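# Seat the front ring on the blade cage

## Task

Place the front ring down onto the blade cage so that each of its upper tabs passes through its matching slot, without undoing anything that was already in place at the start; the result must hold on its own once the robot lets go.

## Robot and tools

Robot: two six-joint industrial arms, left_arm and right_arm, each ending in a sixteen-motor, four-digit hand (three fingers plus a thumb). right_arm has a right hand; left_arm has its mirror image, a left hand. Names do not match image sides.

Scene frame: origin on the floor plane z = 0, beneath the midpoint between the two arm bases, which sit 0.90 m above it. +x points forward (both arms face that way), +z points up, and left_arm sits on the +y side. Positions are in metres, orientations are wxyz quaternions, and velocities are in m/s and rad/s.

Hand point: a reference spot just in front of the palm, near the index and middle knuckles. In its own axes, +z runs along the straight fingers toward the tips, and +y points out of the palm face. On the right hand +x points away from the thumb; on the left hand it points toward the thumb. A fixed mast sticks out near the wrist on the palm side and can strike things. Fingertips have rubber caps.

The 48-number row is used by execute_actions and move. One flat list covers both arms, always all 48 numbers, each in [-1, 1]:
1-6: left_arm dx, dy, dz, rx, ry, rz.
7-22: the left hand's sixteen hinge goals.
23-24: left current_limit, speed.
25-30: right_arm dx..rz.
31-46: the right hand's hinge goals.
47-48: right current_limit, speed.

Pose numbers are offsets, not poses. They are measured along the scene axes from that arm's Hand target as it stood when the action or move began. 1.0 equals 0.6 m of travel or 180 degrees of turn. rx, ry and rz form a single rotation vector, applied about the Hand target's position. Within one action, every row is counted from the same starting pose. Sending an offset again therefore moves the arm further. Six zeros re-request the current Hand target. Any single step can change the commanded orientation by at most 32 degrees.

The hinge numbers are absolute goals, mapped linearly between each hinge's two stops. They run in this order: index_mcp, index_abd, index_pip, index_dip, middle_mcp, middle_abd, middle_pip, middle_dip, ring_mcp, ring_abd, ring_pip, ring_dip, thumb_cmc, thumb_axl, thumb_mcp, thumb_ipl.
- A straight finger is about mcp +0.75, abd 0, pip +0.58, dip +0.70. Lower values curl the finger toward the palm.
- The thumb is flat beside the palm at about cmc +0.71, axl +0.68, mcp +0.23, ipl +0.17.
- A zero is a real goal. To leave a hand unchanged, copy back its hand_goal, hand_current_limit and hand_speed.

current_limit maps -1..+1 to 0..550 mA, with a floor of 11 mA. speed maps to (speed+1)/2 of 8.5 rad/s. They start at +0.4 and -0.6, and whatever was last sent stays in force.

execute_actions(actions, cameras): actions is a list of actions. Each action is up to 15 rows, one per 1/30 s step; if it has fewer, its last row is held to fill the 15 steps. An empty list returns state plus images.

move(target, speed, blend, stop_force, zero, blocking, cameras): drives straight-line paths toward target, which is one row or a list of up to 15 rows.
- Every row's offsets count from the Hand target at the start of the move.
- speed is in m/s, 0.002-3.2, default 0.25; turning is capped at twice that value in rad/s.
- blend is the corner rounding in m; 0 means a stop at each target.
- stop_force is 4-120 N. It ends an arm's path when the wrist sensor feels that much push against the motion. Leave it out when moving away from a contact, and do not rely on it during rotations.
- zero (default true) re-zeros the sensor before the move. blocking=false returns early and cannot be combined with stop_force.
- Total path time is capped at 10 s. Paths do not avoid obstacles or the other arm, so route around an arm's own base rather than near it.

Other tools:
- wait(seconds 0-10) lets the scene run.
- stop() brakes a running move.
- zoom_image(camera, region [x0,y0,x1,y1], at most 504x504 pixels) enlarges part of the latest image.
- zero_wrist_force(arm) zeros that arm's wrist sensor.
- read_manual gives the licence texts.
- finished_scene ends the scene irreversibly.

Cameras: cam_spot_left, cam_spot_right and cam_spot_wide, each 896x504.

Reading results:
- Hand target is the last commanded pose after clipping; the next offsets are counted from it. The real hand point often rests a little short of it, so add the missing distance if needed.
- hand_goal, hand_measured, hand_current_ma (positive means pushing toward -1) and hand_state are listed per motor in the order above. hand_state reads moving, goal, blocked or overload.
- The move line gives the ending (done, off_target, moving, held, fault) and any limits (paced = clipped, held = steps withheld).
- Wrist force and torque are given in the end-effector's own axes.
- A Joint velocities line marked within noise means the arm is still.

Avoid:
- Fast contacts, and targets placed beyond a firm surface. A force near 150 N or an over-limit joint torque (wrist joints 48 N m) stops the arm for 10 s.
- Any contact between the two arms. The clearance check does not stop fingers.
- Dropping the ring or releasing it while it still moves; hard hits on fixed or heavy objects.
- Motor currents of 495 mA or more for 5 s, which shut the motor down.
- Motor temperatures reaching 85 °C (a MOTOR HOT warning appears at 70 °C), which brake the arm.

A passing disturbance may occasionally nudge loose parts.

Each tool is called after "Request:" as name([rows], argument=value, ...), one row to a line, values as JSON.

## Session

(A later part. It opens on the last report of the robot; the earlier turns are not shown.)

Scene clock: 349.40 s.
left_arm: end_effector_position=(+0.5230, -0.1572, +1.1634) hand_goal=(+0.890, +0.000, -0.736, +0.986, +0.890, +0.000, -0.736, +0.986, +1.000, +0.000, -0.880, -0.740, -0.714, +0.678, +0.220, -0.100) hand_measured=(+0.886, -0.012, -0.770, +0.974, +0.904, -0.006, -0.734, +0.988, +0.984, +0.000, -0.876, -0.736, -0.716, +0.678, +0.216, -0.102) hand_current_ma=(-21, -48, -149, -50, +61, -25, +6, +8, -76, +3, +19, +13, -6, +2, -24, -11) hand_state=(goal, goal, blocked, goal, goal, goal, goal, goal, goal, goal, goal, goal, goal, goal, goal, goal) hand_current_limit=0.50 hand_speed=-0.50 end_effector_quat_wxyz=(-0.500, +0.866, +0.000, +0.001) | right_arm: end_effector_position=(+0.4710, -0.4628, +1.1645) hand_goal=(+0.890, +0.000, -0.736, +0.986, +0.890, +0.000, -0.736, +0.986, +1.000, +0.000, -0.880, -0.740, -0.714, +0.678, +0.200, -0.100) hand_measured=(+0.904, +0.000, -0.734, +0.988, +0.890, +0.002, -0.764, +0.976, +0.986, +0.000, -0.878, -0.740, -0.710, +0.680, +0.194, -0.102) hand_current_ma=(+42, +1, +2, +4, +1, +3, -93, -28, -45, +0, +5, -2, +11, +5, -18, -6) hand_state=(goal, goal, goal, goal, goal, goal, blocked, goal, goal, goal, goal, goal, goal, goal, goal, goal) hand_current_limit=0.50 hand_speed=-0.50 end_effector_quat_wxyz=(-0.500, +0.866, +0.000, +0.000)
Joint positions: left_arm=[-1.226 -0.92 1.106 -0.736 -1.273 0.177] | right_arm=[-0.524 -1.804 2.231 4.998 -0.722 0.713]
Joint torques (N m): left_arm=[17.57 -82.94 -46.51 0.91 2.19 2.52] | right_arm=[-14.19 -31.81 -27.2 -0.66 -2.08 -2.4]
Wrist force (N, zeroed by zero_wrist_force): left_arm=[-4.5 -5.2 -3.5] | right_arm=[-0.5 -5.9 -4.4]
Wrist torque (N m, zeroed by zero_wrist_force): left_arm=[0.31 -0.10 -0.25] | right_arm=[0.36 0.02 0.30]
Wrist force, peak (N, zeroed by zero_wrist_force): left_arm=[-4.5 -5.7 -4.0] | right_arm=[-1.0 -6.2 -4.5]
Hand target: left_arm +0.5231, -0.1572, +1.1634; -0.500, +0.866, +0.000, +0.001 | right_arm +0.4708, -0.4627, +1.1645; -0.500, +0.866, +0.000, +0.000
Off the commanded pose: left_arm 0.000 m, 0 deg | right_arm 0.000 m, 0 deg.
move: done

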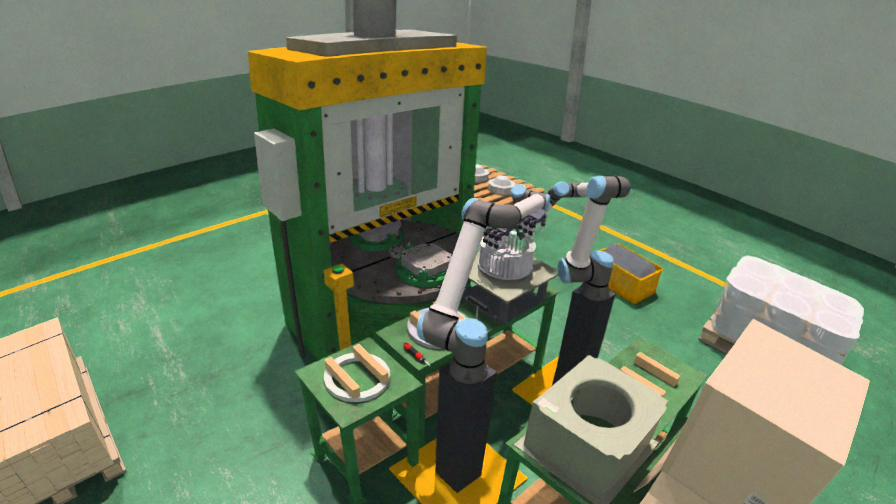

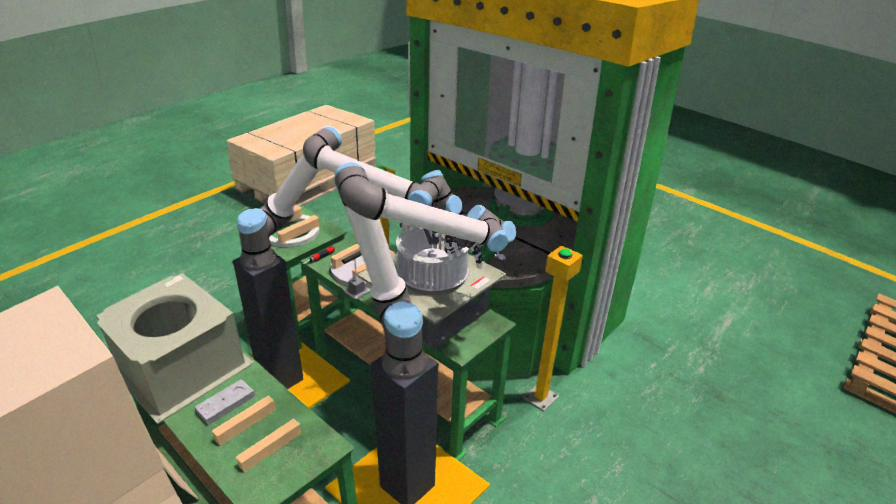

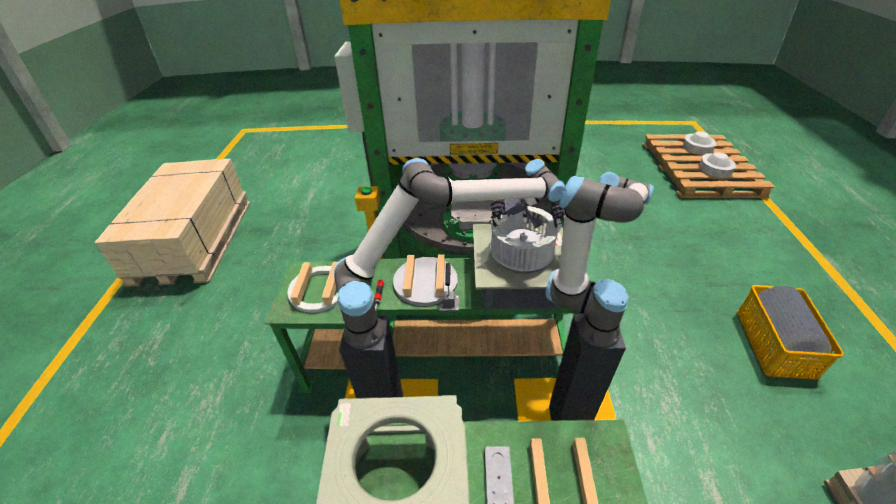

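Request:
move([
  [0,0,0.0333,0,0,0,0.89,0,-0.737,0.986,0.89,0,-0.737,0.986,1.0,0,-0.88,-0.74,-0.714,0.678,0.22,-0.1,0.5,-0.5,0,0,0.0333,0,0,0,0.89,0,-0.737,0.986,0.89,0,-0.737,0.986,1.0,0,-0.88,-0.74,-0.714,0.678,0.2,-0.1,0.5,-0.5],
  [-0.0435,0.0787,0.0333,0,0,0,0.89,0,-0.737,0.986,0.89,0,-0.737,0.986,1.0,0,-0.88,-0.74,-0.714,0.678,0.22,-0.1,0.5,-0.5,0.0437,-0.0722,0.0333,0,0,0,0.89,0,-0.737,0.986,0.89,0,-0.737,0.986,1.0,0,-0.88,-0.74,-0.714,0.678,0.2,-0.1,0.5,-0.5],
], speed=0.06, cameras=["all"])

Request:
zoom_image(camera="cam_spot_wide", region=[484, 196, 568, 272])

Request:
zoom_image(camera="cam_spot_left", region=[475, 225, 545, 285])

Request:
zoom_image(camera="cam_spot_right", region=[390, 225, 480, 295])

Scene clock: 353.70 s.
left_arm: end_effector_position=(+0.4971, -0.1101, +1.1834) hand_goal=(+0.890, +0.000, -0.736, +0.986, +0.890, +0.000, -0.736, +0.986, +1.000, +0.000, -0.880, -0.740, -0.714, +0.678, +0.220, -0.100) hand_measured=(+0.884, -0.004, -0.738, +0.984, +0.886, -0.002, -0.734, +0.988, +0.984, +0.000, -0.876, -0.736, -0.716, +0.678, +0.216, -0.102) hand_current_ma=(-29, -11, -10, -11, -21, -10, +9, +8, -75, +3, +19, +13, -6, +2, -24, -11) hand_state=(goal, goal, goal, goal, goal, goal, goal, goal, goal, goal, goal, goal, goal, goal, goal, goal) hand_current_limit=0.50 hand_speed=-0.50 end_effector_quat_wxyz=(-0.500, +0.866, +0.000, +0.001) | right_arm: end_effector_position=(+0.4970, -0.5059, +1.1845) hand_goal=(+0.890, +0.000, -0.736, +0.986, +0.890, +0.000, -0.736, +0.986, +1.000, +0.000, -0.880, -0.740, -0.714, +0.678, +0.200, -0.100) hand_measured=(+0.886, +0.000, -0.734, +0.988, +0.886, +0.002, -0.738, +0.984, +0.986, +0.000, -0.878, -0.740, -0.710, +0.680, +0.194, -0.102) hand_current_ma=(-11, -1, +3, +5, -13, +3, -4, -5, -45, +0, +5, -2, +11, +5, -18, -6) hand_state=(goal, goal, goal, goal, goal, goal, goal, goal, goal, goal, goal, goal, goal, goal, goal, goal) hand_current_limit=0.50 hand_speed=-0.50 end_effector_quat_wxyz=(-0.500, +0.866, +0.000, +0.000)
Joint positions: left_arm=[-1.235 -1.021 1.234 -0.761 -1.28 0.173] | right_arm=[-0.572 -1.75 2.146 5.07 -0.754 0.66]
Joint torques (N m): left_arm=[-13.38 -101.8 -33.6 -2.18 -1.35 -1.89] | right_arm=[-14.45 -12.43 -49.29 0.14 -1.02 -2.39]
Wrist force (N, zeroed by zero_wrist_force): left_arm=[-0.7 0.2 0.4] | right_arm=[0.0 -0.1 -0.1]
Wrist torque (N m, zeroed by zero_wrist_force): left_arm=[-0.01 0.05 -0.08] | right_arm=[0.02 -0.01 0.36]
Wrist force, peak (N, zeroed by zero_wrist_force): left_arm=[-4.6 -5.3 -3.9] | right_arm=[-0.3 -6.3 -4.1]
Hand target: left_arm +0.4970, -0.1100, +1.1834; -0.500, +0.866, +0.000, +0.001 | right_arm +0.4970, -0.5060, +1.1845; -0.500, +0.866, +0.000, +0.000
Off the commanded pose: left_arm 0.000 m, 0 deg | right_arm 0.000 m, 0 deg.
move: done

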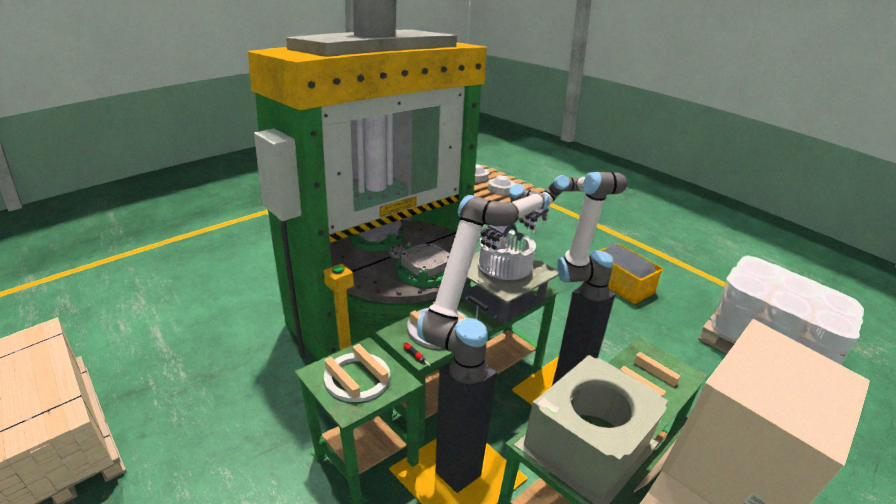

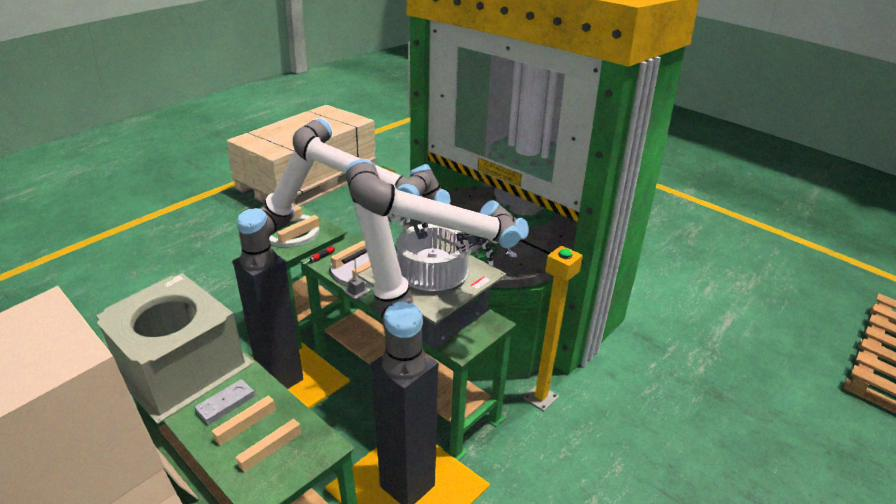

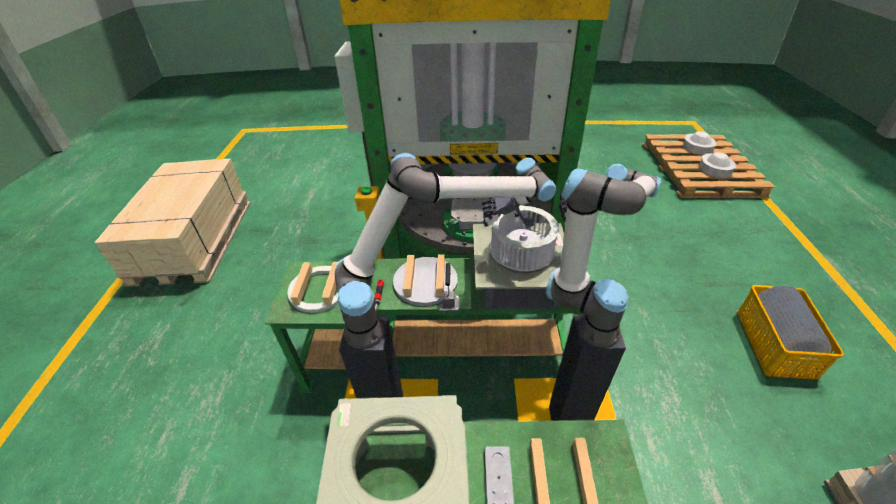

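Scaled by 6.000.

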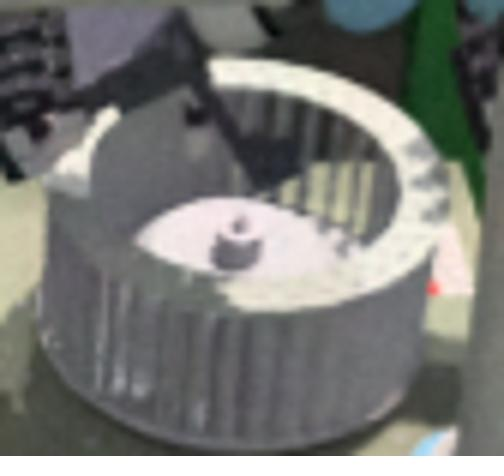

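Scaled by 7.200.

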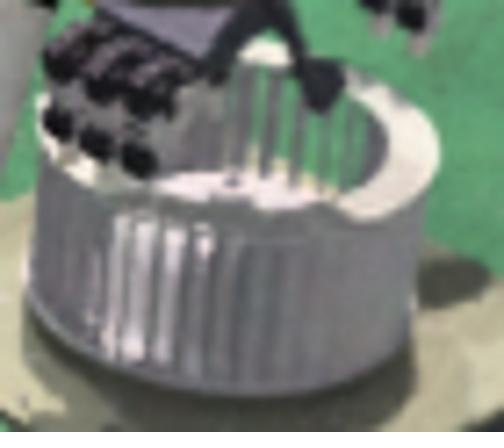

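Scaled by 5.600.

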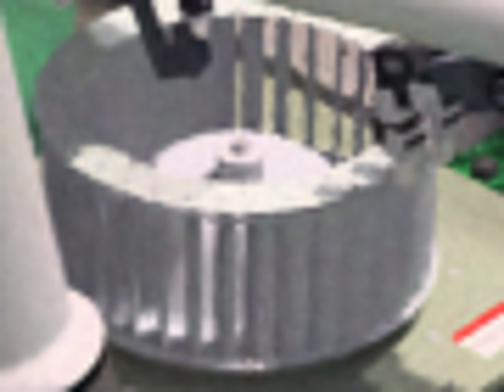

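Request:
move(target=[0,0.01,-0.0557,0,0,0,0.89,0,-0.737,0.986,0.89,0,-0.737,0.986,1.0,0,-0.88,-0.74,-0.714,0.678,0.22,-0.1,0.5,-0.5,0,0,-0.0575,0,0,0,0.89,0,-0.737,0.986,0.89,0,-0.737,0.986,1.0,0,-0.88,-0.74,-0.714,0.678,0.2,-0.1,0.5,-0.5], speed=0.04, stop_force=6, cameras=["cam_spot_left", "cam_spot_right"])

Request:
zoom_image(camera="cam_spot_left", region=[475, 225, 545, 285])

Request:
zoom_image(camera="cam_spot_right", region=[390, 225, 480, 295])

Request:
zero_wrist_force(arm="left_arm")

Request:
zero_wrist_force(arm="right_arm")

Scene clock: 356.13 s.
left_arm: end_effector_position=(+0.4970, -0.1040, +1.1500) hand_goal=(+0.890, +0.000, -0.736, +0.986, +0.890, +0.000, -0.736, +0.986, +1.000, +0.000, -0.880, -0.740, -0.714, +0.678, +0.220, -0.100) hand_measured=(+0.884, -0.004, -0.738, +0.984, +0.886, -0.002, -0.734, +0.988, +0.984, +0.000, -0.876, -0.736, -0.716, +0.678, +0.216, -0.102) hand_current_ma=(-29, -11, -10, -11, -21, -10, +9, +8, -75, +3, +19, +13, -6, +2, -24, -11) hand_state=(goal, goal, goal, goal, goal, goal, goal, goal, goal, goal, goal, goal, goal, goal, goal, goal) hand_current_limit=0.50 hand_speed=-0.50 end_effector_quat_wxyz=(-0.500, +0.866, +0.000, +0.001) | right_arm: end_effector_position=(+0.4970, -0.5060, +1.1500) hand_goal=(+0.890, +0.000, -0.736, +0.986, +0.890, +0.000, -0.736, +0.986, +1.000, +0.000, -0.880, -0.740, -0.714, +0.678, +0.200, -0.100) hand_measured=(+0.886, +0.000, -0.734, +0.988, +0.886, +0.002, -0.738, +0.984, +0.986, +0.000, -0.878, -0.740, -0.710, +0.680, +0.194, -0.102) hand_current_ma=(-12, -1, +3, +5, -13, +3, -4, -5, -45, +0, +5, -2, +11, +5, -18, -6) hand_state=(goal, goal, goal, goal, goal, goal, goal, goal, goal, goal, goal, goal, goal, goal, goal, goal) hand_current_limit=0.50 hand_speed=-0.50 end_effector_quat_wxyz=(-0.500, +0.866, +0.000, +0.000)
Joint positions: left_arm=[-1.233 -1.017 1.288 -0.819 -1.279 0.174] | right_arm=[-0.572 -1.721 2.189 4.998 -0.754 0.66]
Joint torques (N m): left_arm=[12.02 -74.76 -33.92 -2.58 1.96 2.91] | right_arm=[11.54 -13.36 -28.68 -3.86 2.96 3.24]
Wrist force (N, zeroed by zero_wrist_force): left_arm=[-0.6 0.2 0.1] | right_arm=[-0.6 -0.4 0.1]
Wrist torque (N m, zeroed by zero_wrist_force): left_arm=[0.06 0.05 -0.14] | right_arm=[-0.04 0.08 0.22]
Wrist force, peak (N, zeroed by zero_wrist_force): left_arm=[-1.0 0.4 0.8] | right_arm=[-0.8 -0.8 0.1]
Hand target: left_arm +0.4970, -0.1040, +1.1500; -0.500, +0.866, +0.000, +0.001 | right_arm +0.4970, -0.5060, +1.1500; -0.500, +0.866, +0.000, +0.000
Off the commanded pose: left_arm 0.000 m, 0 deg | right_arm 0.000 m, 0 deg.
move: done
Images, in order (width x height): cam_spot_left 896x504, cam_spot_right 896x504.

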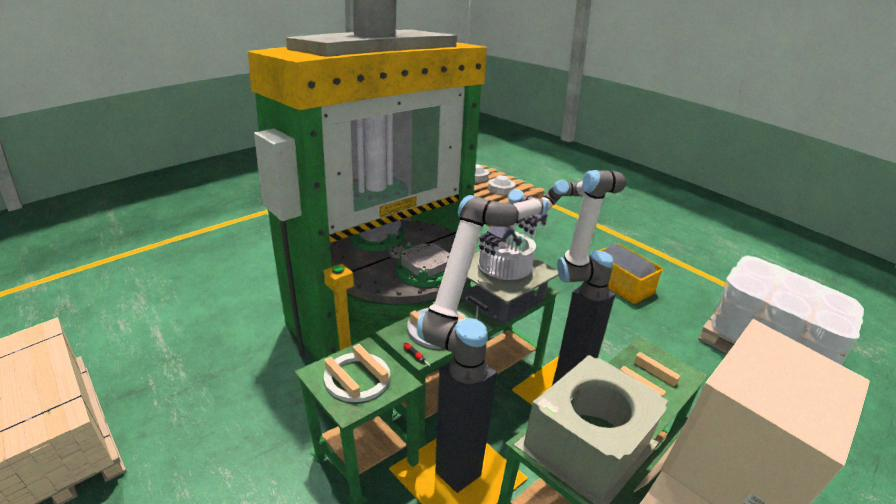

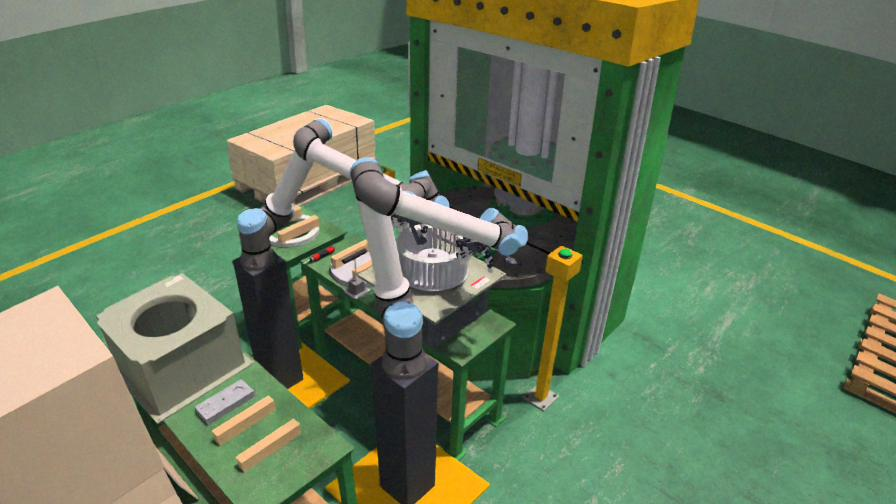

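Scaled by 7.200.

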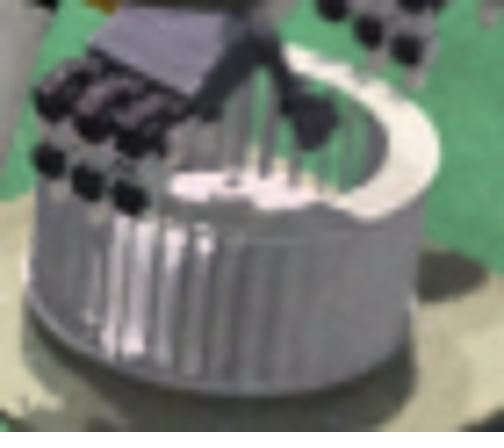

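Scaled by 5.600.

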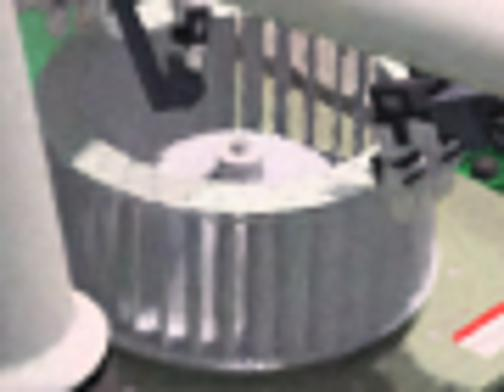

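Wrist force sensor zeroed.

Wrist force sensor zeroed.

Request:
move(target=[0,0,0,0,0,0,0.89,0,-0.737,0.986,0.89,0,-0.737,0.986,1.0,0,-0.88,-0.74,-0.714,0.678,0.22,-0.1,0.5,-0.5,0,0.045,0,0,0,0,0.89,0,-0.737,0.986,0.89,0,-0.737,0.986,1.0,0,-0.88,-0.74,-0.714,0.678,0.2,-0.1,0.5,-0.5], speed=0.01, stop_force=4)

Scene clock: 360.13 s.
left_arm: end_effector_position=(+0.4970, -0.1040, +1.1500) hand_goal=(+0.890, +0.000, -0.736, +0.986, +0.890, +0.000, -0.736, +0.986, +1.000, +0.000, -0.880, -0.740, -0.714, +0.678, +0.220, -0.100) hand_measured=(+0.884, -0.004, -0.738, +0.984, +0.886, -0.002, -0.734, +0.988, +0.984, +0.000, -0.876, -0.736, -0.716, +0.678, +0.216, -0.102) hand_current_ma=(-29, -11, -10, -11, -21, -10, +9, +8, -75, +3, +19, +13, -6, +2, -24, -11) hand_state=(goal, goal, goal, goal, goal, goal, goal, goal, goal, goal, goal, goal, goal, goal, goal, goal) hand_current_limit=0.50 hand_speed=-0.50 end_effector_quat_wxyz=(-0.500, +0.866, +0.000, +0.001) | right_arm: end_effector_position=(+0.4970, -0.4790, +1.1500) hand_goal=(+0.890, +0.000, -0.736, +0.986, +0.890, +0.000, -0.736, +0.986, +1.000, +0.000, -0.880, -0.740, -0.714, +0.678, +0.200, -0.100) hand_measured=(+0.882, +0.000, -0.740, +0.986, +0.876, +0.002, -0.742, +0.984, +0.986, +0.000, -0.878, -0.740, -0.710, +0.680, +0.194, -0.102) hand_current_ma=(-27, -1, -8, +0, -46, +3, -18, -5, -45, +0, +5, -2, +11, +5, -18, -6) hand_state=(goal, goal, goal, goal, goal, goal, goal, goal, goal, goal, goal, goal, goal, goal, goal, goal) hand_current_limit=0.50 hand_speed=-0.50 end_effector_quat_wxyz=(-0.500, +0.866, +0.000, +0.000)
Joint positions: left_arm=[-1.233 -1.017 1.288 -0.819 -1.279 0.174] | right_arm=[-0.526 -1.735 2.206 4.956 -0.723 0.71]
Joint torques (N m): left_arm=[15.27 -75.04 -33.36 -2.82 1.97 2.56] | right_arm=[14.13 -35.63 -27.58 -3.73 3.63 3.3]
Wrist force (N, zeroed by zero_wrist_force): left_arm=[-0.3 -0.2 0.4] | right_arm=[0.0 -0.3 -1.7]
Wrist torque (N m, zeroed by zero_wrist_force): left_arm=[-0.07 0.04 -0.02] | right_arm=[-0.02 -0.01 -0.28]
Wrist force, peak (N, zeroed by zero_wrist_force): left_arm=[-0.2 -0.5 0.7] | right_arm=[0.0 -0.1 -2.0]
Hand target: left_arm +0.4970, -0.1040, +1.1500; -0.500, +0.866, +0.000, +0.001 | right_arm +0.4970, -0.4790, +1.1500; -0.500, +0.866, +0.000, +0.000
Off the commanded pose: left_arm 0.000 m, 0 deg | right_arm 0.000 m, 0 deg.
move: done

Request:
wait(seconds=0.1, cameras=["all"])

Request:
zoom_image(camera="cam_spot_wide", region=[484, 196, 568, 272])

Request:
zoom_image(camera="cam_spot_left", region=[475, 225, 545, 285])

Request:
zoom_image(camera="cam_spot_right", region=[390, 225, 480, 295])

Scene clock: 360.50 s.
left_arm: end_effector_position=(+0.4970, -0.1040, +1.1500) hand_goal=(+0.890, +0.000, -0.736, +0.986, +0.890, +0.000, -0.736, +0.986, +1.000, +0.000, -0.880, -0.740, -0.714, +0.678, +0.220, -0.100) hand_measured=(+0.884, -0.004, -0.738, +0.984, +0.886, -0.002, -0.734, +0.988, +0.984, +0.000, -0.876, -0.736, -0.716, +0.678, +0.216, -0.102) hand_current_ma=(-29, -11, -10, -11, -21, -10, +9, +8, -75, +3, +19, +13, -6, +2, -24, -11) hand_state=(goal, goal, goal, goal, goal, goal, goal, goal, goal, goal, goal, goal, goal, goal, goal, goal) hand_current_limit=0.50 hand_speed=-0.50 end_effector_quat_wxyz=(-0.500, +0.866, +0.000, +0.001) | right_arm: end_effector_position=(+0.4970, -0.4790, +1.1500) hand_goal=(+0.890, +0.000, -0.736, +0.986, +0.890, +0.000, -0.736, +0.986, +1.000, +0.000, -0.880, -0.740, -0.714, +0.678, +0.200, -0.100) hand_measured=(+0.882, +0.000, -0.740, +0.986, +0.876, +0.002, -0.742, +0.984, +0.986, +0.000, -0.878, -0.740, -0.710, +0.680, +0.194, -0.102) hand_current_ma=(-27, -1, -8, +0, -46, +3, -18, -5, -45, +0, +5, -2, +11, +5, -18, -6) hand_state=(goal, goal, goal, goal, goal, goal, goal, goal, goal, goal, goal, goal, goal, goal, goal, goal) hand_current_limit=0.50 hand_speed=-0.50 end_effector_quat_wxyz=(-0.500, +0.866, +0.000, +0.000)
Joint positions: left_arm=[-1.233 -1.017 1.288 -0.819 -1.279 0.174] | right_arm=[-0.526 -1.735 2.206 4.956 -0.723 0.71]
Joint torques (N m): left_arm=[14.3 -79.15 -33.79 -3.04 1.62 2.25] | right_arm=[14.14 -37.55 -28.38 -3.91 3.79 3.25]
Wrist force (N, zeroed by zero_wrist_force): left_arm=[-0.2 -0.1 0.5] | right_arm=[0.2 -0.1 -1.6]
Wrist torque (N m, zeroed by zero_wrist_force): left_arm=[-0.05 0.04 -0.03] | right_arm=[-0.01 -0.03 -0.27]
Wrist force, peak (N, zeroed by zero_wrist_force): left_arm=[-0.1 -0.6 0.5] | right_arm=[0.0 -0.2 -1.9]
Hand target: left_arm +0.4970, -0.1040, +1.1500; -0.500, +0.866, +0.000, +0.001 | right_arm +0.4970, -0.4790, +1.1500; -0.500, +0.866, +0.000, +0.000
Off the commanded pose: left_arm 0.000 m, 0 deg | right_arm 0.000 m, 0 deg.
wait: 0.10 s; at rest from the start

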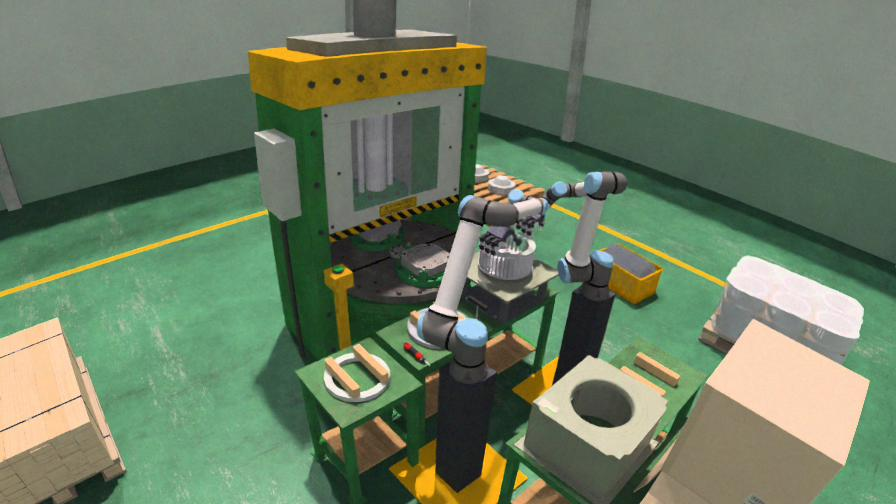

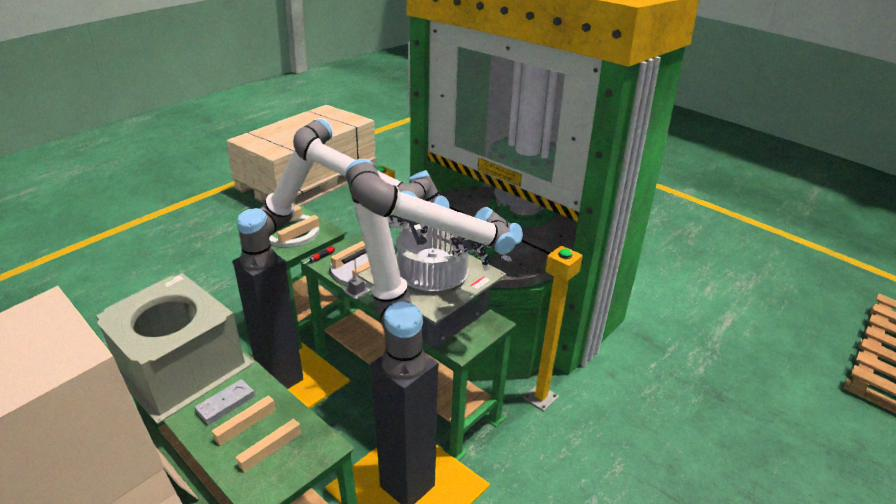

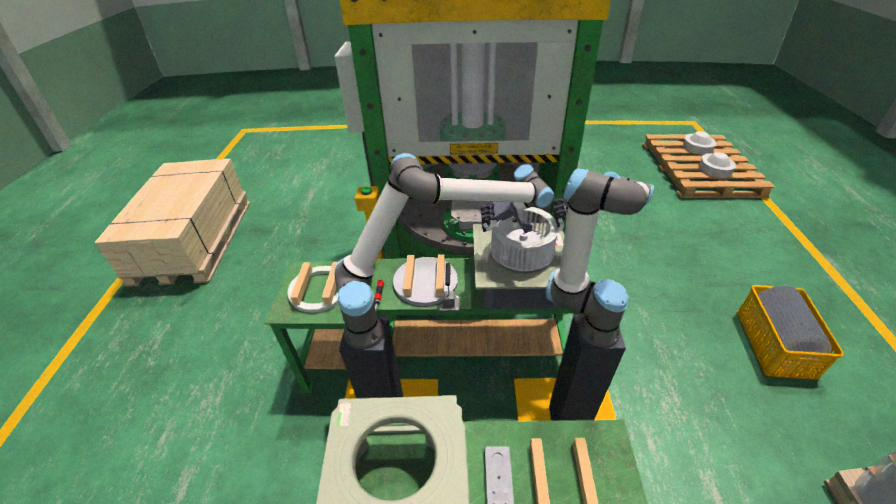

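Scaled by 6.000.

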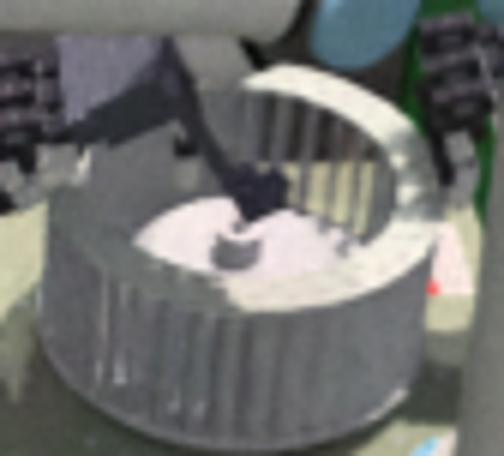

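Scaled by 7.200.

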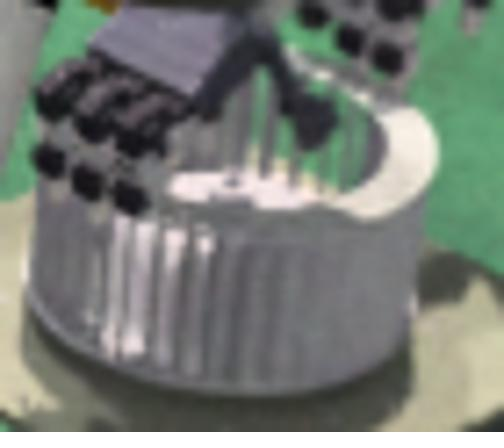

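Scaled by 5.600.

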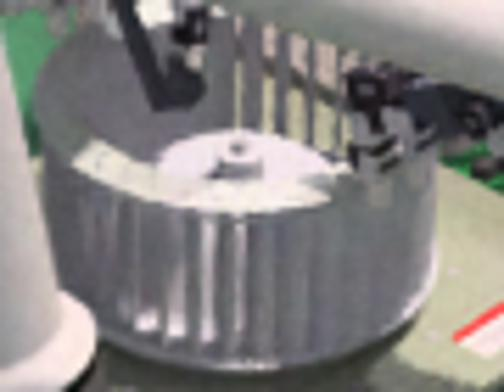

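Request:
move(target=[0,0,0,0,0,0,0.89,0,-0.737,0.986,0.89,0,-0.737,0.986,1.0,0,-0.88,-0.74,-0.714,0.678,0.22,-0.1,0.5,-0.5,0,0.025,0,0,0,0,0.89,0,-0.737,0.986,0.89,0,-0.737,0.986,1.0,0,-0.88,-0.74,-0.714,0.678,0.2,-0.1,0.5,-0.5], speed=0.008, stop_force=4, zero=false)

Scene clock: 363.03 s.
left_arm: end_effector_position=(+0.4970, -0.1040, +1.1500) hand_goal=(+0.890, +0.000, -0.736, +0.986, +0.890, +0.000, -0.736, +0.986, +1.000, +0.000, -0.880, -0.740, -0.714, +0.678, +0.220, -0.100) hand_measured=(+0.884, -0.004, -0.738, +0.984, +0.886, -0.002, -0.734, +0.988, +0.984, +0.000, -0.876, -0.736, -0.716, +0.678, +0.216, -0.102) hand_current_ma=(-29, -11, -10, -11, -21, -10, +9, +8, -75, +3, +19, +13, -6, +2, -24, -11) hand_state=(goal, goal, goal, goal, goal, goal, goal, goal, goal, goal, goal, goal, goal, goal, goal, goal) hand_current_limit=0.50 hand_speed=-0.50 end_effector_quat_wxyz=(-0.500, +0.866, +0.000, +0.001) | right_arm: end_effector_position=(+0.4970, -0.4723, +1.1500) hand_goal=(+0.890, +0.000, -0.736, +0.986, +0.890, +0.000, -0.736, +0.986, +1.000, +0.000, -0.880, -0.740, -0.714, +0.678, +0.200, -0.100) hand_measured=(+0.868, +0.000, -0.760, +0.976, +0.862, +0.000, -0.762, +0.976, +0.986, +0.000, -0.878, -0.740, -0.710, +0.680, +0.194, -0.102) hand_current_ma=(-75, -1, -79, -26, -105, +1, -84, -27, -45, +0, +5, -2, +11, +5, -18, -6) hand_state=(blocked, goal, blocked, goal, blocked, goal, blocked, goal, goal, goal, goal, goal, goal, goal, goal, goal) hand_current_limit=0.50 hand_speed=-0.50 end_effector_quat_wxyz=(-0.500, +0.866, +0.000, +0.000)
Joint positions: left_arm=[-1.233 -1.017 1.288 -0.819 -1.279 0.174] | right_arm=[-0.514 -1.738 2.211 4.945 -0.716 0.724]
Joint torques (N m): left_arm=[13.07 -76.82 -32.73 -2.63 2.33 2.41] | right_arm=[-14.6 -13.16 -47.53 -0.14 -0.71 -2.74]
Wrist force (N, zeroed by zero_wrist_force): left_arm=[-0.6 -0.3 0.5] | right_arm=[0.0 -0.9 -3.8]
Wrist torque (N m, zeroed by zero_wrist_force): left_arm=[-0.08 0.09 -0.04] | right_arm=[0.06 -0.03 -0.11]
Wrist force, peak (N, zeroed by zero_wrist_force): left_arm=[-0.4 -0.5 0.7] | right_arm=[-0.3 -1.1 -5.8]
Hand target: left_arm +0.4970, -0.1040, +1.1500; -0.500, +0.866, +0.000, +0.001 | right_arm +0.4970, -0.4723, +1.1500; -0.500, +0.866, +0.000, +0.000 (not the last commanded pose)
Off the commanded pose: left_arm 0.000 m, 0 deg | right_arm 0.008 m, 0 deg.
move: contact (right_arm)

Request:
wait(seconds=0.1, cameras=["all"])

Request:
zoom_image(camera="cam_spot_wide", region=[484, 196, 568, 272])

Request:
zoom_image(camera="cam_spot_left", region=[475, 225, 545, 285])

Request:
zoom_image(camera="cam_spot_right", region=[390, 225, 480, 295])

Scene clock: 363.40 s.
left_arm: end_effector_position=(+0.4970, -0.1040, +1.1500) hand_goal=(+0.890, +0.000, -0.736, +0.986, +0.890, +0.000, -0.736, +0.986, +1.000, +0.000, -0.880, -0.740, -0.714, +0.678, +0.220, -0.100) hand_measured=(+0.884, -0.004, -0.738, +0.984, +0.886, -0.002, -0.734, +0.988, +0.984, +0.000, -0.876, -0.736, -0.716, +0.678, +0.216, -0.102) hand_current_ma=(-29, -11, -10, -11, -21, -10, +9, +8, -75, +3, +19, +13, -6, +2, -24, -11) hand_state=(goal, goal, goal, goal, goal, goal, goal, goal, goal, goal, goal, goal, goal, goal, goal, goal) hand_current_limit=0.50 hand_speed=-0.50 end_effector_quat_wxyz=(-0.500, +0.866, +0.000, +0.001) | right_arm: end_effector_position=(+0.4970, -0.4723, +1.1500) hand_goal=(+0.890, +0.000, -0.736, +0.986, +0.890, +0.000, -0.736, +0.986, +1.000, +0.000, -0.880, -0.740, -0.714, +0.678, +0.200, -0.100) hand_measured=(+0.868, +0.000, -0.760, +0.976, +0.862, +0.000, -0.762, +0.976, +0.986, +0.000, -0.878, -0.740, -0.710, +0.680, +0.194, -0.102) hand_current_ma=(-75, -1, -79, -26, -105, +1, -84, -27, -45, +0, +5, -2, +11, +5, -18, -6) hand_state=(blocked, goal, blocked, goal, blocked, goal, blocked, goal, goal, goal, goal, goal, goal, goal, goal, goal) hand_current_limit=0.50 hand_speed=-0.50 end_effector_quat_wxyz=(-0.500, +0.866, +0.000, +0.000)
Joint positions: left_arm=[-1.233 -1.017 1.288 -0.819 -1.279 0.174] | right_arm=[-0.514 -1.738 2.211 4.945 -0.716 0.724]
Joint torques (N m): left_arm=[12.03 -77.14 -32.9 -2.83 2.3 2.56] | right_arm=[-15.06 -12.88 -47.27 -0.04 -0.9 -2.43]
Wrist force (N, zeroed by zero_wrist_force): left_arm=[-0.2 -0.3 0.3] | right_arm=[0.2 -0.6 -3.7]
Wrist torque (N m, zeroed by zero_wrist_force): left_arm=[-0.06 0.04 -0.01] | right_arm=[0.09 -0.06 -0.08]
Wrist force, peak (N, zeroed by zero_wrist_force): left_arm=[-0.2 -0.2 0.6] | right_arm=[0.1 -1.2 -4.1]
Hand target: left_arm +0.4970, -0.1040, +1.1500; -0.500, +0.866, +0.000, +0.001 | right_arm +0.4970, -0.4723, +1.1500; -0.500, +0.866, +0.000, +0.000 (not the last commanded pose)
Off the commanded pose: left_arm 0.000 m, 0 deg | right_arm 0.008 m, 0 deg.
wait: 0.10 s; at rest from the start

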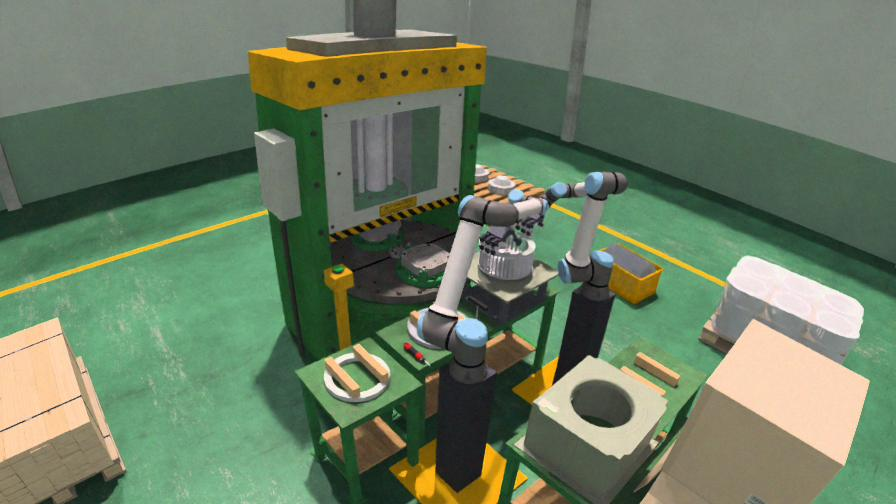

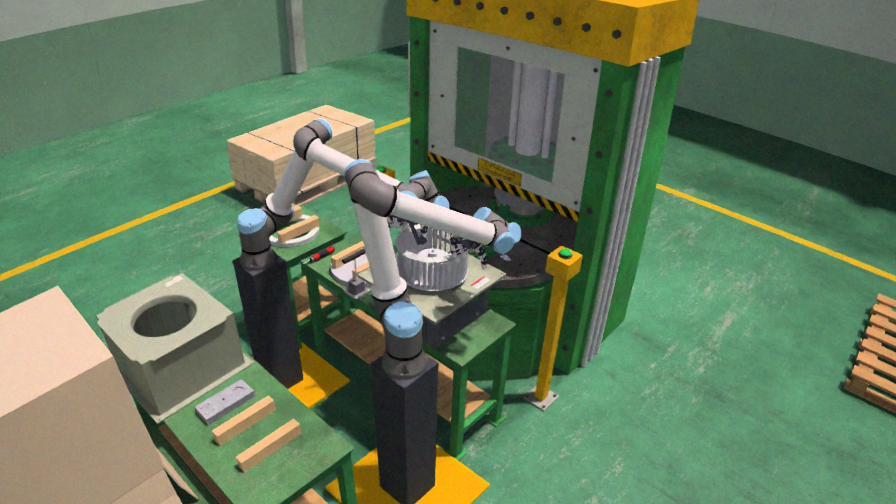

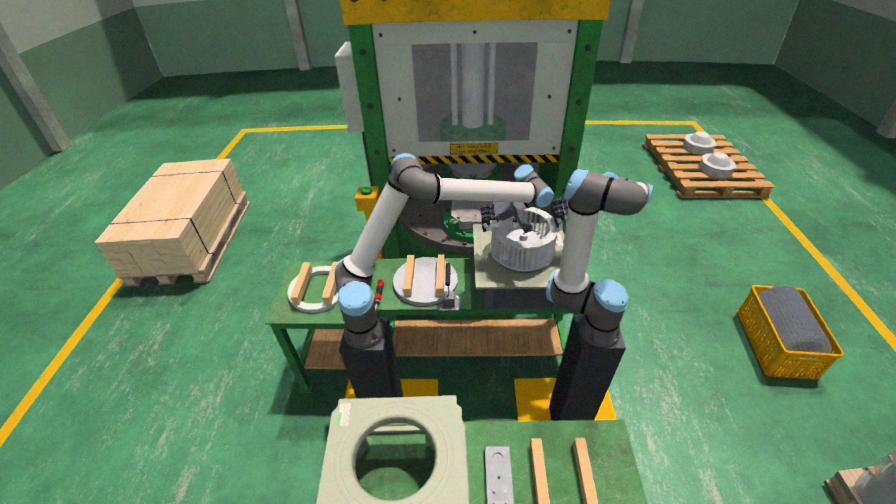

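Scaled by 6.000.

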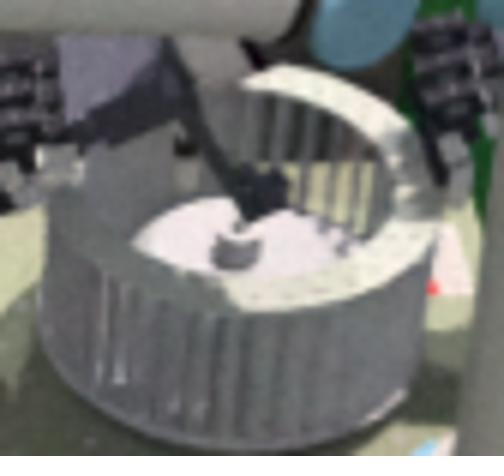

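Scaled by 7.200.

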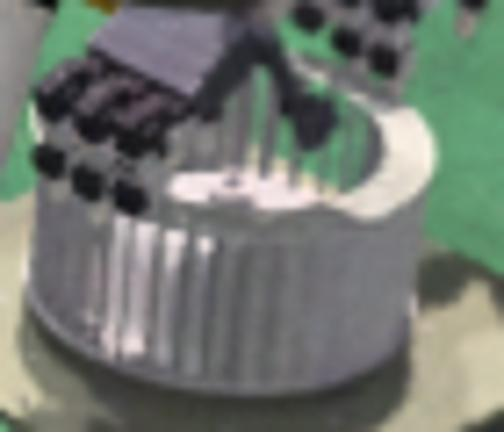

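Scaled by 5.600.

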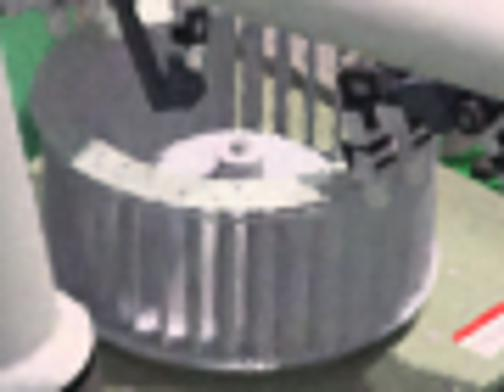

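Request:
move(target=[0,0,0,0,0,0,0.89,0,-0.737,0.986,0.89,0,-0.737,0.986,1.0,0,-0.88,-0.74,-0.714,0.678,0.22,-0.1,0.5,-0.5,0,0.015,0,0,0,0,0.89,0,-0.737,0.986,0.89,0,-0.737,0.986,1.0,0,-0.88,-0.74,-0.714,0.678,0.2,-0.1,0.5,-0.5], speed=0.006, stop_force=8, zero=false)

Scene clock: 366.17 s.
left_arm: end_effector_position=(+0.4970, -0.1040, +1.1500) hand_goal=(+0.890, +0.000, -0.736, +0.986, +0.890, +0.000, -0.736, +0.986, +1.000, +0.000, -0.880, -0.740, -0.714, +0.678, +0.220, -0.100) hand_measured=(+0.884, -0.004, -0.738, +0.984, +0.886, -0.002, -0.734, +0.988, +0.984, +0.000, -0.876, -0.736, -0.716, +0.678, +0.216, -0.102) hand_current_ma=(-29, -11, -10, -11, -21, -10, +9, +8, -75, +3, +19, +13, -6, +2, -24, -11) hand_state=(goal, goal, goal, goal, goal, goal, goal, goal, goal, goal, goal, goal, goal, goal, goal, goal) hand_current_limit=0.50 hand_speed=-0.50 end_effector_quat_wxyz=(-0.500, +0.866, +0.000, +0.001) | right_arm: end_effector_position=(+0.4970, -0.4658, +1.1500) hand_goal=(+0.890, +0.000, -0.736, +0.986, +0.890, +0.000, -0.736, +0.986, +1.000, +0.000, -0.880, -0.740, -0.714, +0.678, +0.200, -0.100) hand_measured=(+0.850, +0.000, -0.790, +0.964, +0.840, +0.000, -0.790, +0.964, +0.986, +0.000, -0.878, -0.740, -0.710, +0.680, +0.194, -0.102) hand_current_ma=(-155, +1, -202, -75, -194, +1, -203, -72, -45, +0, +5, -2, +11, +5, -18, -6) hand_state=(blocked, goal, blocked, blocked, blocked, goal, blocked, blocked, goal, goal, goal, goal, goal, goal, goal, goal) hand_current_limit=0.50 hand_speed=-0.50 end_effector_quat_wxyz=(-0.500, +0.866, +0.000, +0.000)
Joint positions: left_arm=[-1.233 -1.017 1.288 -0.819 -1.279 0.174] | right_arm=[-0.503 -1.74 2.214 4.934 -0.709 0.737]
Joint torques (N m): left_arm=[10.87 -77.07 -33.7 -2.92 2.07 2.52] | right_arm=[-12.3 -11 -44.24 0.62 -0.68 -2.53]
Wrist force (N, zeroed by zero_wrist_force): left_arm=[-0.4 -0.1 0.7] | right_arm=[0.2 -2.8 -9.9]
Wrist torque (N m, zeroed by zero_wrist_force): left_arm=[-0.08 0.08 -0.03] | right_arm=[0.27 -0.05 -0.15]
Wrist force, peak (N, zeroed by zero_wrist_force): left_arm=[-0.1 -0.6 0.7] | right_arm=[0.0 -3.2 -11.1]
Hand target: left_arm +0.4970, -0.1040, +1.1500; -0.500, +0.866, +0.000, +0.001 | right_arm +0.4970, -0.4658, +1.1500; -0.500, +0.866, +0.000, +0.000 (not the last commanded pose)
Off the commanded pose: left_arm 0.000 m, 0 deg | right_arm 0.003 m, 0 deg.
move: contact (right_arm)

Request:
move(target=[0,0,0,0,0,0,0.89,0,-0.737,0.986,0.89,0,-0.737,0.986,1.0,0,-0.88,-0.74,-0.714,0.678,0.22,-0.1,0.5,-0.5,0,-0.01,0,0,0,0,0.89,0,-0.737,0.986,0.89,0,-0.737,0.986,1.0,0,-0.88,-0.74,-0.714,0.678,0.2,-0.1,0.5,-0.5], speed=0.02)

Request:
move(target=[0,-0.045,0,0,0,0,0.89,0,-0.737,0.986,0.89,0,-0.737,0.986,1.0,0,-0.88,-0.74,-0.714,0.678,0.22,-0.1,0.5,-0.5,0,0,0,0,0,0,0.89,0,-0.737,0.986,0.89,0,-0.737,0.986,1.0,0,-0.88,-0.74,-0.714,0.678,0.2,-0.1,0.5,-0.5], speed=0.008, stop_force=4)

Scene clock: 367.93 s.
left_arm: end_effector_position=(+0.4970, -0.1040, +1.1500) hand_goal=(+0.890, +0.000, -0.736, +0.986, +0.890, +0.000, -0.736, +0.986, +1.000, +0.000, -0.880, -0.740, -0.714, +0.678, +0.220, -0.100) hand_measured=(+0.884, -0.004, -0.738, +0.984, +0.886, -0.002, -0.734, +0.988, +0.984, +0.000, -0.876, -0.736, -0.716, +0.678, +0.216, -0.102) hand_current_ma=(-29, -11, -10, -11, -21, -10, +9, +8, -75, +3, +19, +13, -6, +2, -24, -11) hand_state=(goal, goal, goal, goal, goal, goal, goal, goal, goal, goal, goal, goal, goal, goal, goal, goal) hand_current_limit=0.50 hand_speed=-0.50 end_effector_quat_wxyz=(-0.500, +0.866, +0.000, +0.001) | right_arm: end_effector_position=(+0.4970, -0.4717, +1.1500) hand_goal=(+0.890, +0.000, -0.736, +0.986, +0.890, +0.000, -0.736, +0.986, +1.000, +0.000, -0.880, -0.740, -0.714, +0.678, +0.200, -0.100) hand_measured=(+0.858, +0.000, -0.758, +0.974, +0.850, +0.000, -0.758, +0.974, +0.986, +0.000, -0.878, -0.740, -0.710, +0.680, +0.194, -0.102) hand_current_ma=(-119, +1, -67, -35, -152, +0, -67, -36, -45, +0, +5, -2, +11, +5, -18, -6) hand_state=(blocked, goal, blocked, goal, blocked, goal, blocked, goal, goal, goal, goal, goal, goal, goal, goal, goal) hand_current_limit=0.50 hand_speed=-0.50 end_effector_quat_wxyz=(-0.500, +0.866, +0.000, +0.000)
Joint positions: left_arm=[-1.233 -1.017 1.288 -0.819 -1.279 0.174] | right_arm=[-0.513 -1.738 2.211 4.944 -0.715 0.725]
Joint torques (N m): left_arm=[12.31 -75.57 -33.33 -2.16 1.95 2.23] | right_arm=[-14.16 -12.33 -48.38 -0.24 -0.73 -2.29]
Wrist force (N, zeroed by zero_wrist_force): left_arm=[-0.1 -0.1 0.5] | right_arm=[0.3 0.0 -2.1]
Wrist torque (N m, zeroed by zero_wrist_force): left_arm=[-0.06 0.02 0.00] | right_arm=[0.00 -0.05 0.08]
Wrist force, peak (N, zeroed by zero_wrist_force): left_arm=[0.0 -0.4 0.7] | right_arm=[-0.1 -2.9 -10.3]
Hand target: left_arm +0.4970, -0.1040, +1.1500; -0.500, +0.866, +0.000, +0.001 | right_arm +0.4970, -0.4718, +1.1500; -0.500, +0.866, +0.000, +0.000
Off the commanded pose: left_arm 0.000 m, 0 deg | right_arm 0.000 m, 0 deg.
move: done

Scene clock: 371.07 s.
left_arm: end_effector_position=(+0.4970, -0.1172, +1.1500) hand_goal=(+0.890, +0.000, -0.736, +0.986, +0.890, +0.000, -0.736, +0.986, +1.000, +0.000, -0.880, -0.740, -0.714, +0.678, +0.220, -0.100) hand_measured=(+0.910, -0.002, -0.708, +0.998, +0.908, -0.002, -0.710, +0.998, +0.984, +0.000, -0.876, -0.736, -0.716, +0.678, +0.216, -0.102) hand_current_ma=(+99, -8, +123, +48, +86, -8, +114, +50, -75, +3, +19, +13, -6, +2, -24, -11) hand_state=(blocked, goal, blocked, goal, goal, goal, blocked, goal, goal, goal, goal, goal, goal, goal, goal, goal) hand_current_limit=0.50 hand_speed=-0.50 end_effector_quat_wxyz=(-0.500, +0.866, +0.000, +0.001) | right_arm: end_effector_position=(+0.4970, -0.4718, +1.1500) hand_goal=(+0.890, +0.000, -0.736, +0.986, +0.890, +0.000, -0.736, +0.986, +1.000, +0.000, -0.880, -0.740, -0.714, +0.678, +0.200, -0.100) hand_measured=(+0.858, +0.000, -0.756, +0.974, +0.850, +0.000, -0.756, +0.974, +0.986, +0.000, -0.878, -0.740, -0.710, +0.680, +0.194, -0.102) hand_current_ma=(-118, +1, -63, -34, -151, +0, -63, -35, -45, +0, +5, -2, +11, +5, -18, -6) hand_state=(blocked, goal, goal, goal, blocked, goal, goal, goal, goal, goal, goal, goal, goal, goal, goal, goal) hand_current_limit=0.50 hand_speed=-0.50 end_effector_quat_wxyz=(-0.500, +0.866, +0.000, +0.000)
Joint positions: left_arm=[-1.238 -0.998 1.257 -0.807 -1.283 0.171] | right_arm=[-0.513 -1.738 2.211 4.944 -0.715 0.725]
Joint torques (N m): left_arm=[10.75 -103.83 -33.99 -3.43 1.71 1.39] | right_arm=[-10.64 -13.61 -47.42 -0.08 0.26 -2.47]
Wrist force (N, zeroed by zero_wrist_force): left_arm=[-0.5 -0.5 3.0] | right_arm=[0.5 1.2 -3.4]
Wrist torque (N m, zeroed by zero_wrist_force): left_arm=[-0.05 0.08 0.02] | right_arm=[-0.03 -0.06 0.09]
Wrist force, peak (N, zeroed by zero_wrist_force): left_arm=[-0.3 -1.2 4.8] | right_arm=[0.4 1.3 -3.7]
Hand target: left_arm +0.4970, -0.1172, +1.1500; -0.500, +0.866, +0.000, +0.001 (not the last commanded pose) | right_arm +0.4970, -0.4718, +1.1500; -0.500, +0.866, +0.000, +0.000
Off the commanded pose: left_arm 0.014 m, 0 deg | right_arm 0.000 m, 0 deg.
move: contact (left_arm)


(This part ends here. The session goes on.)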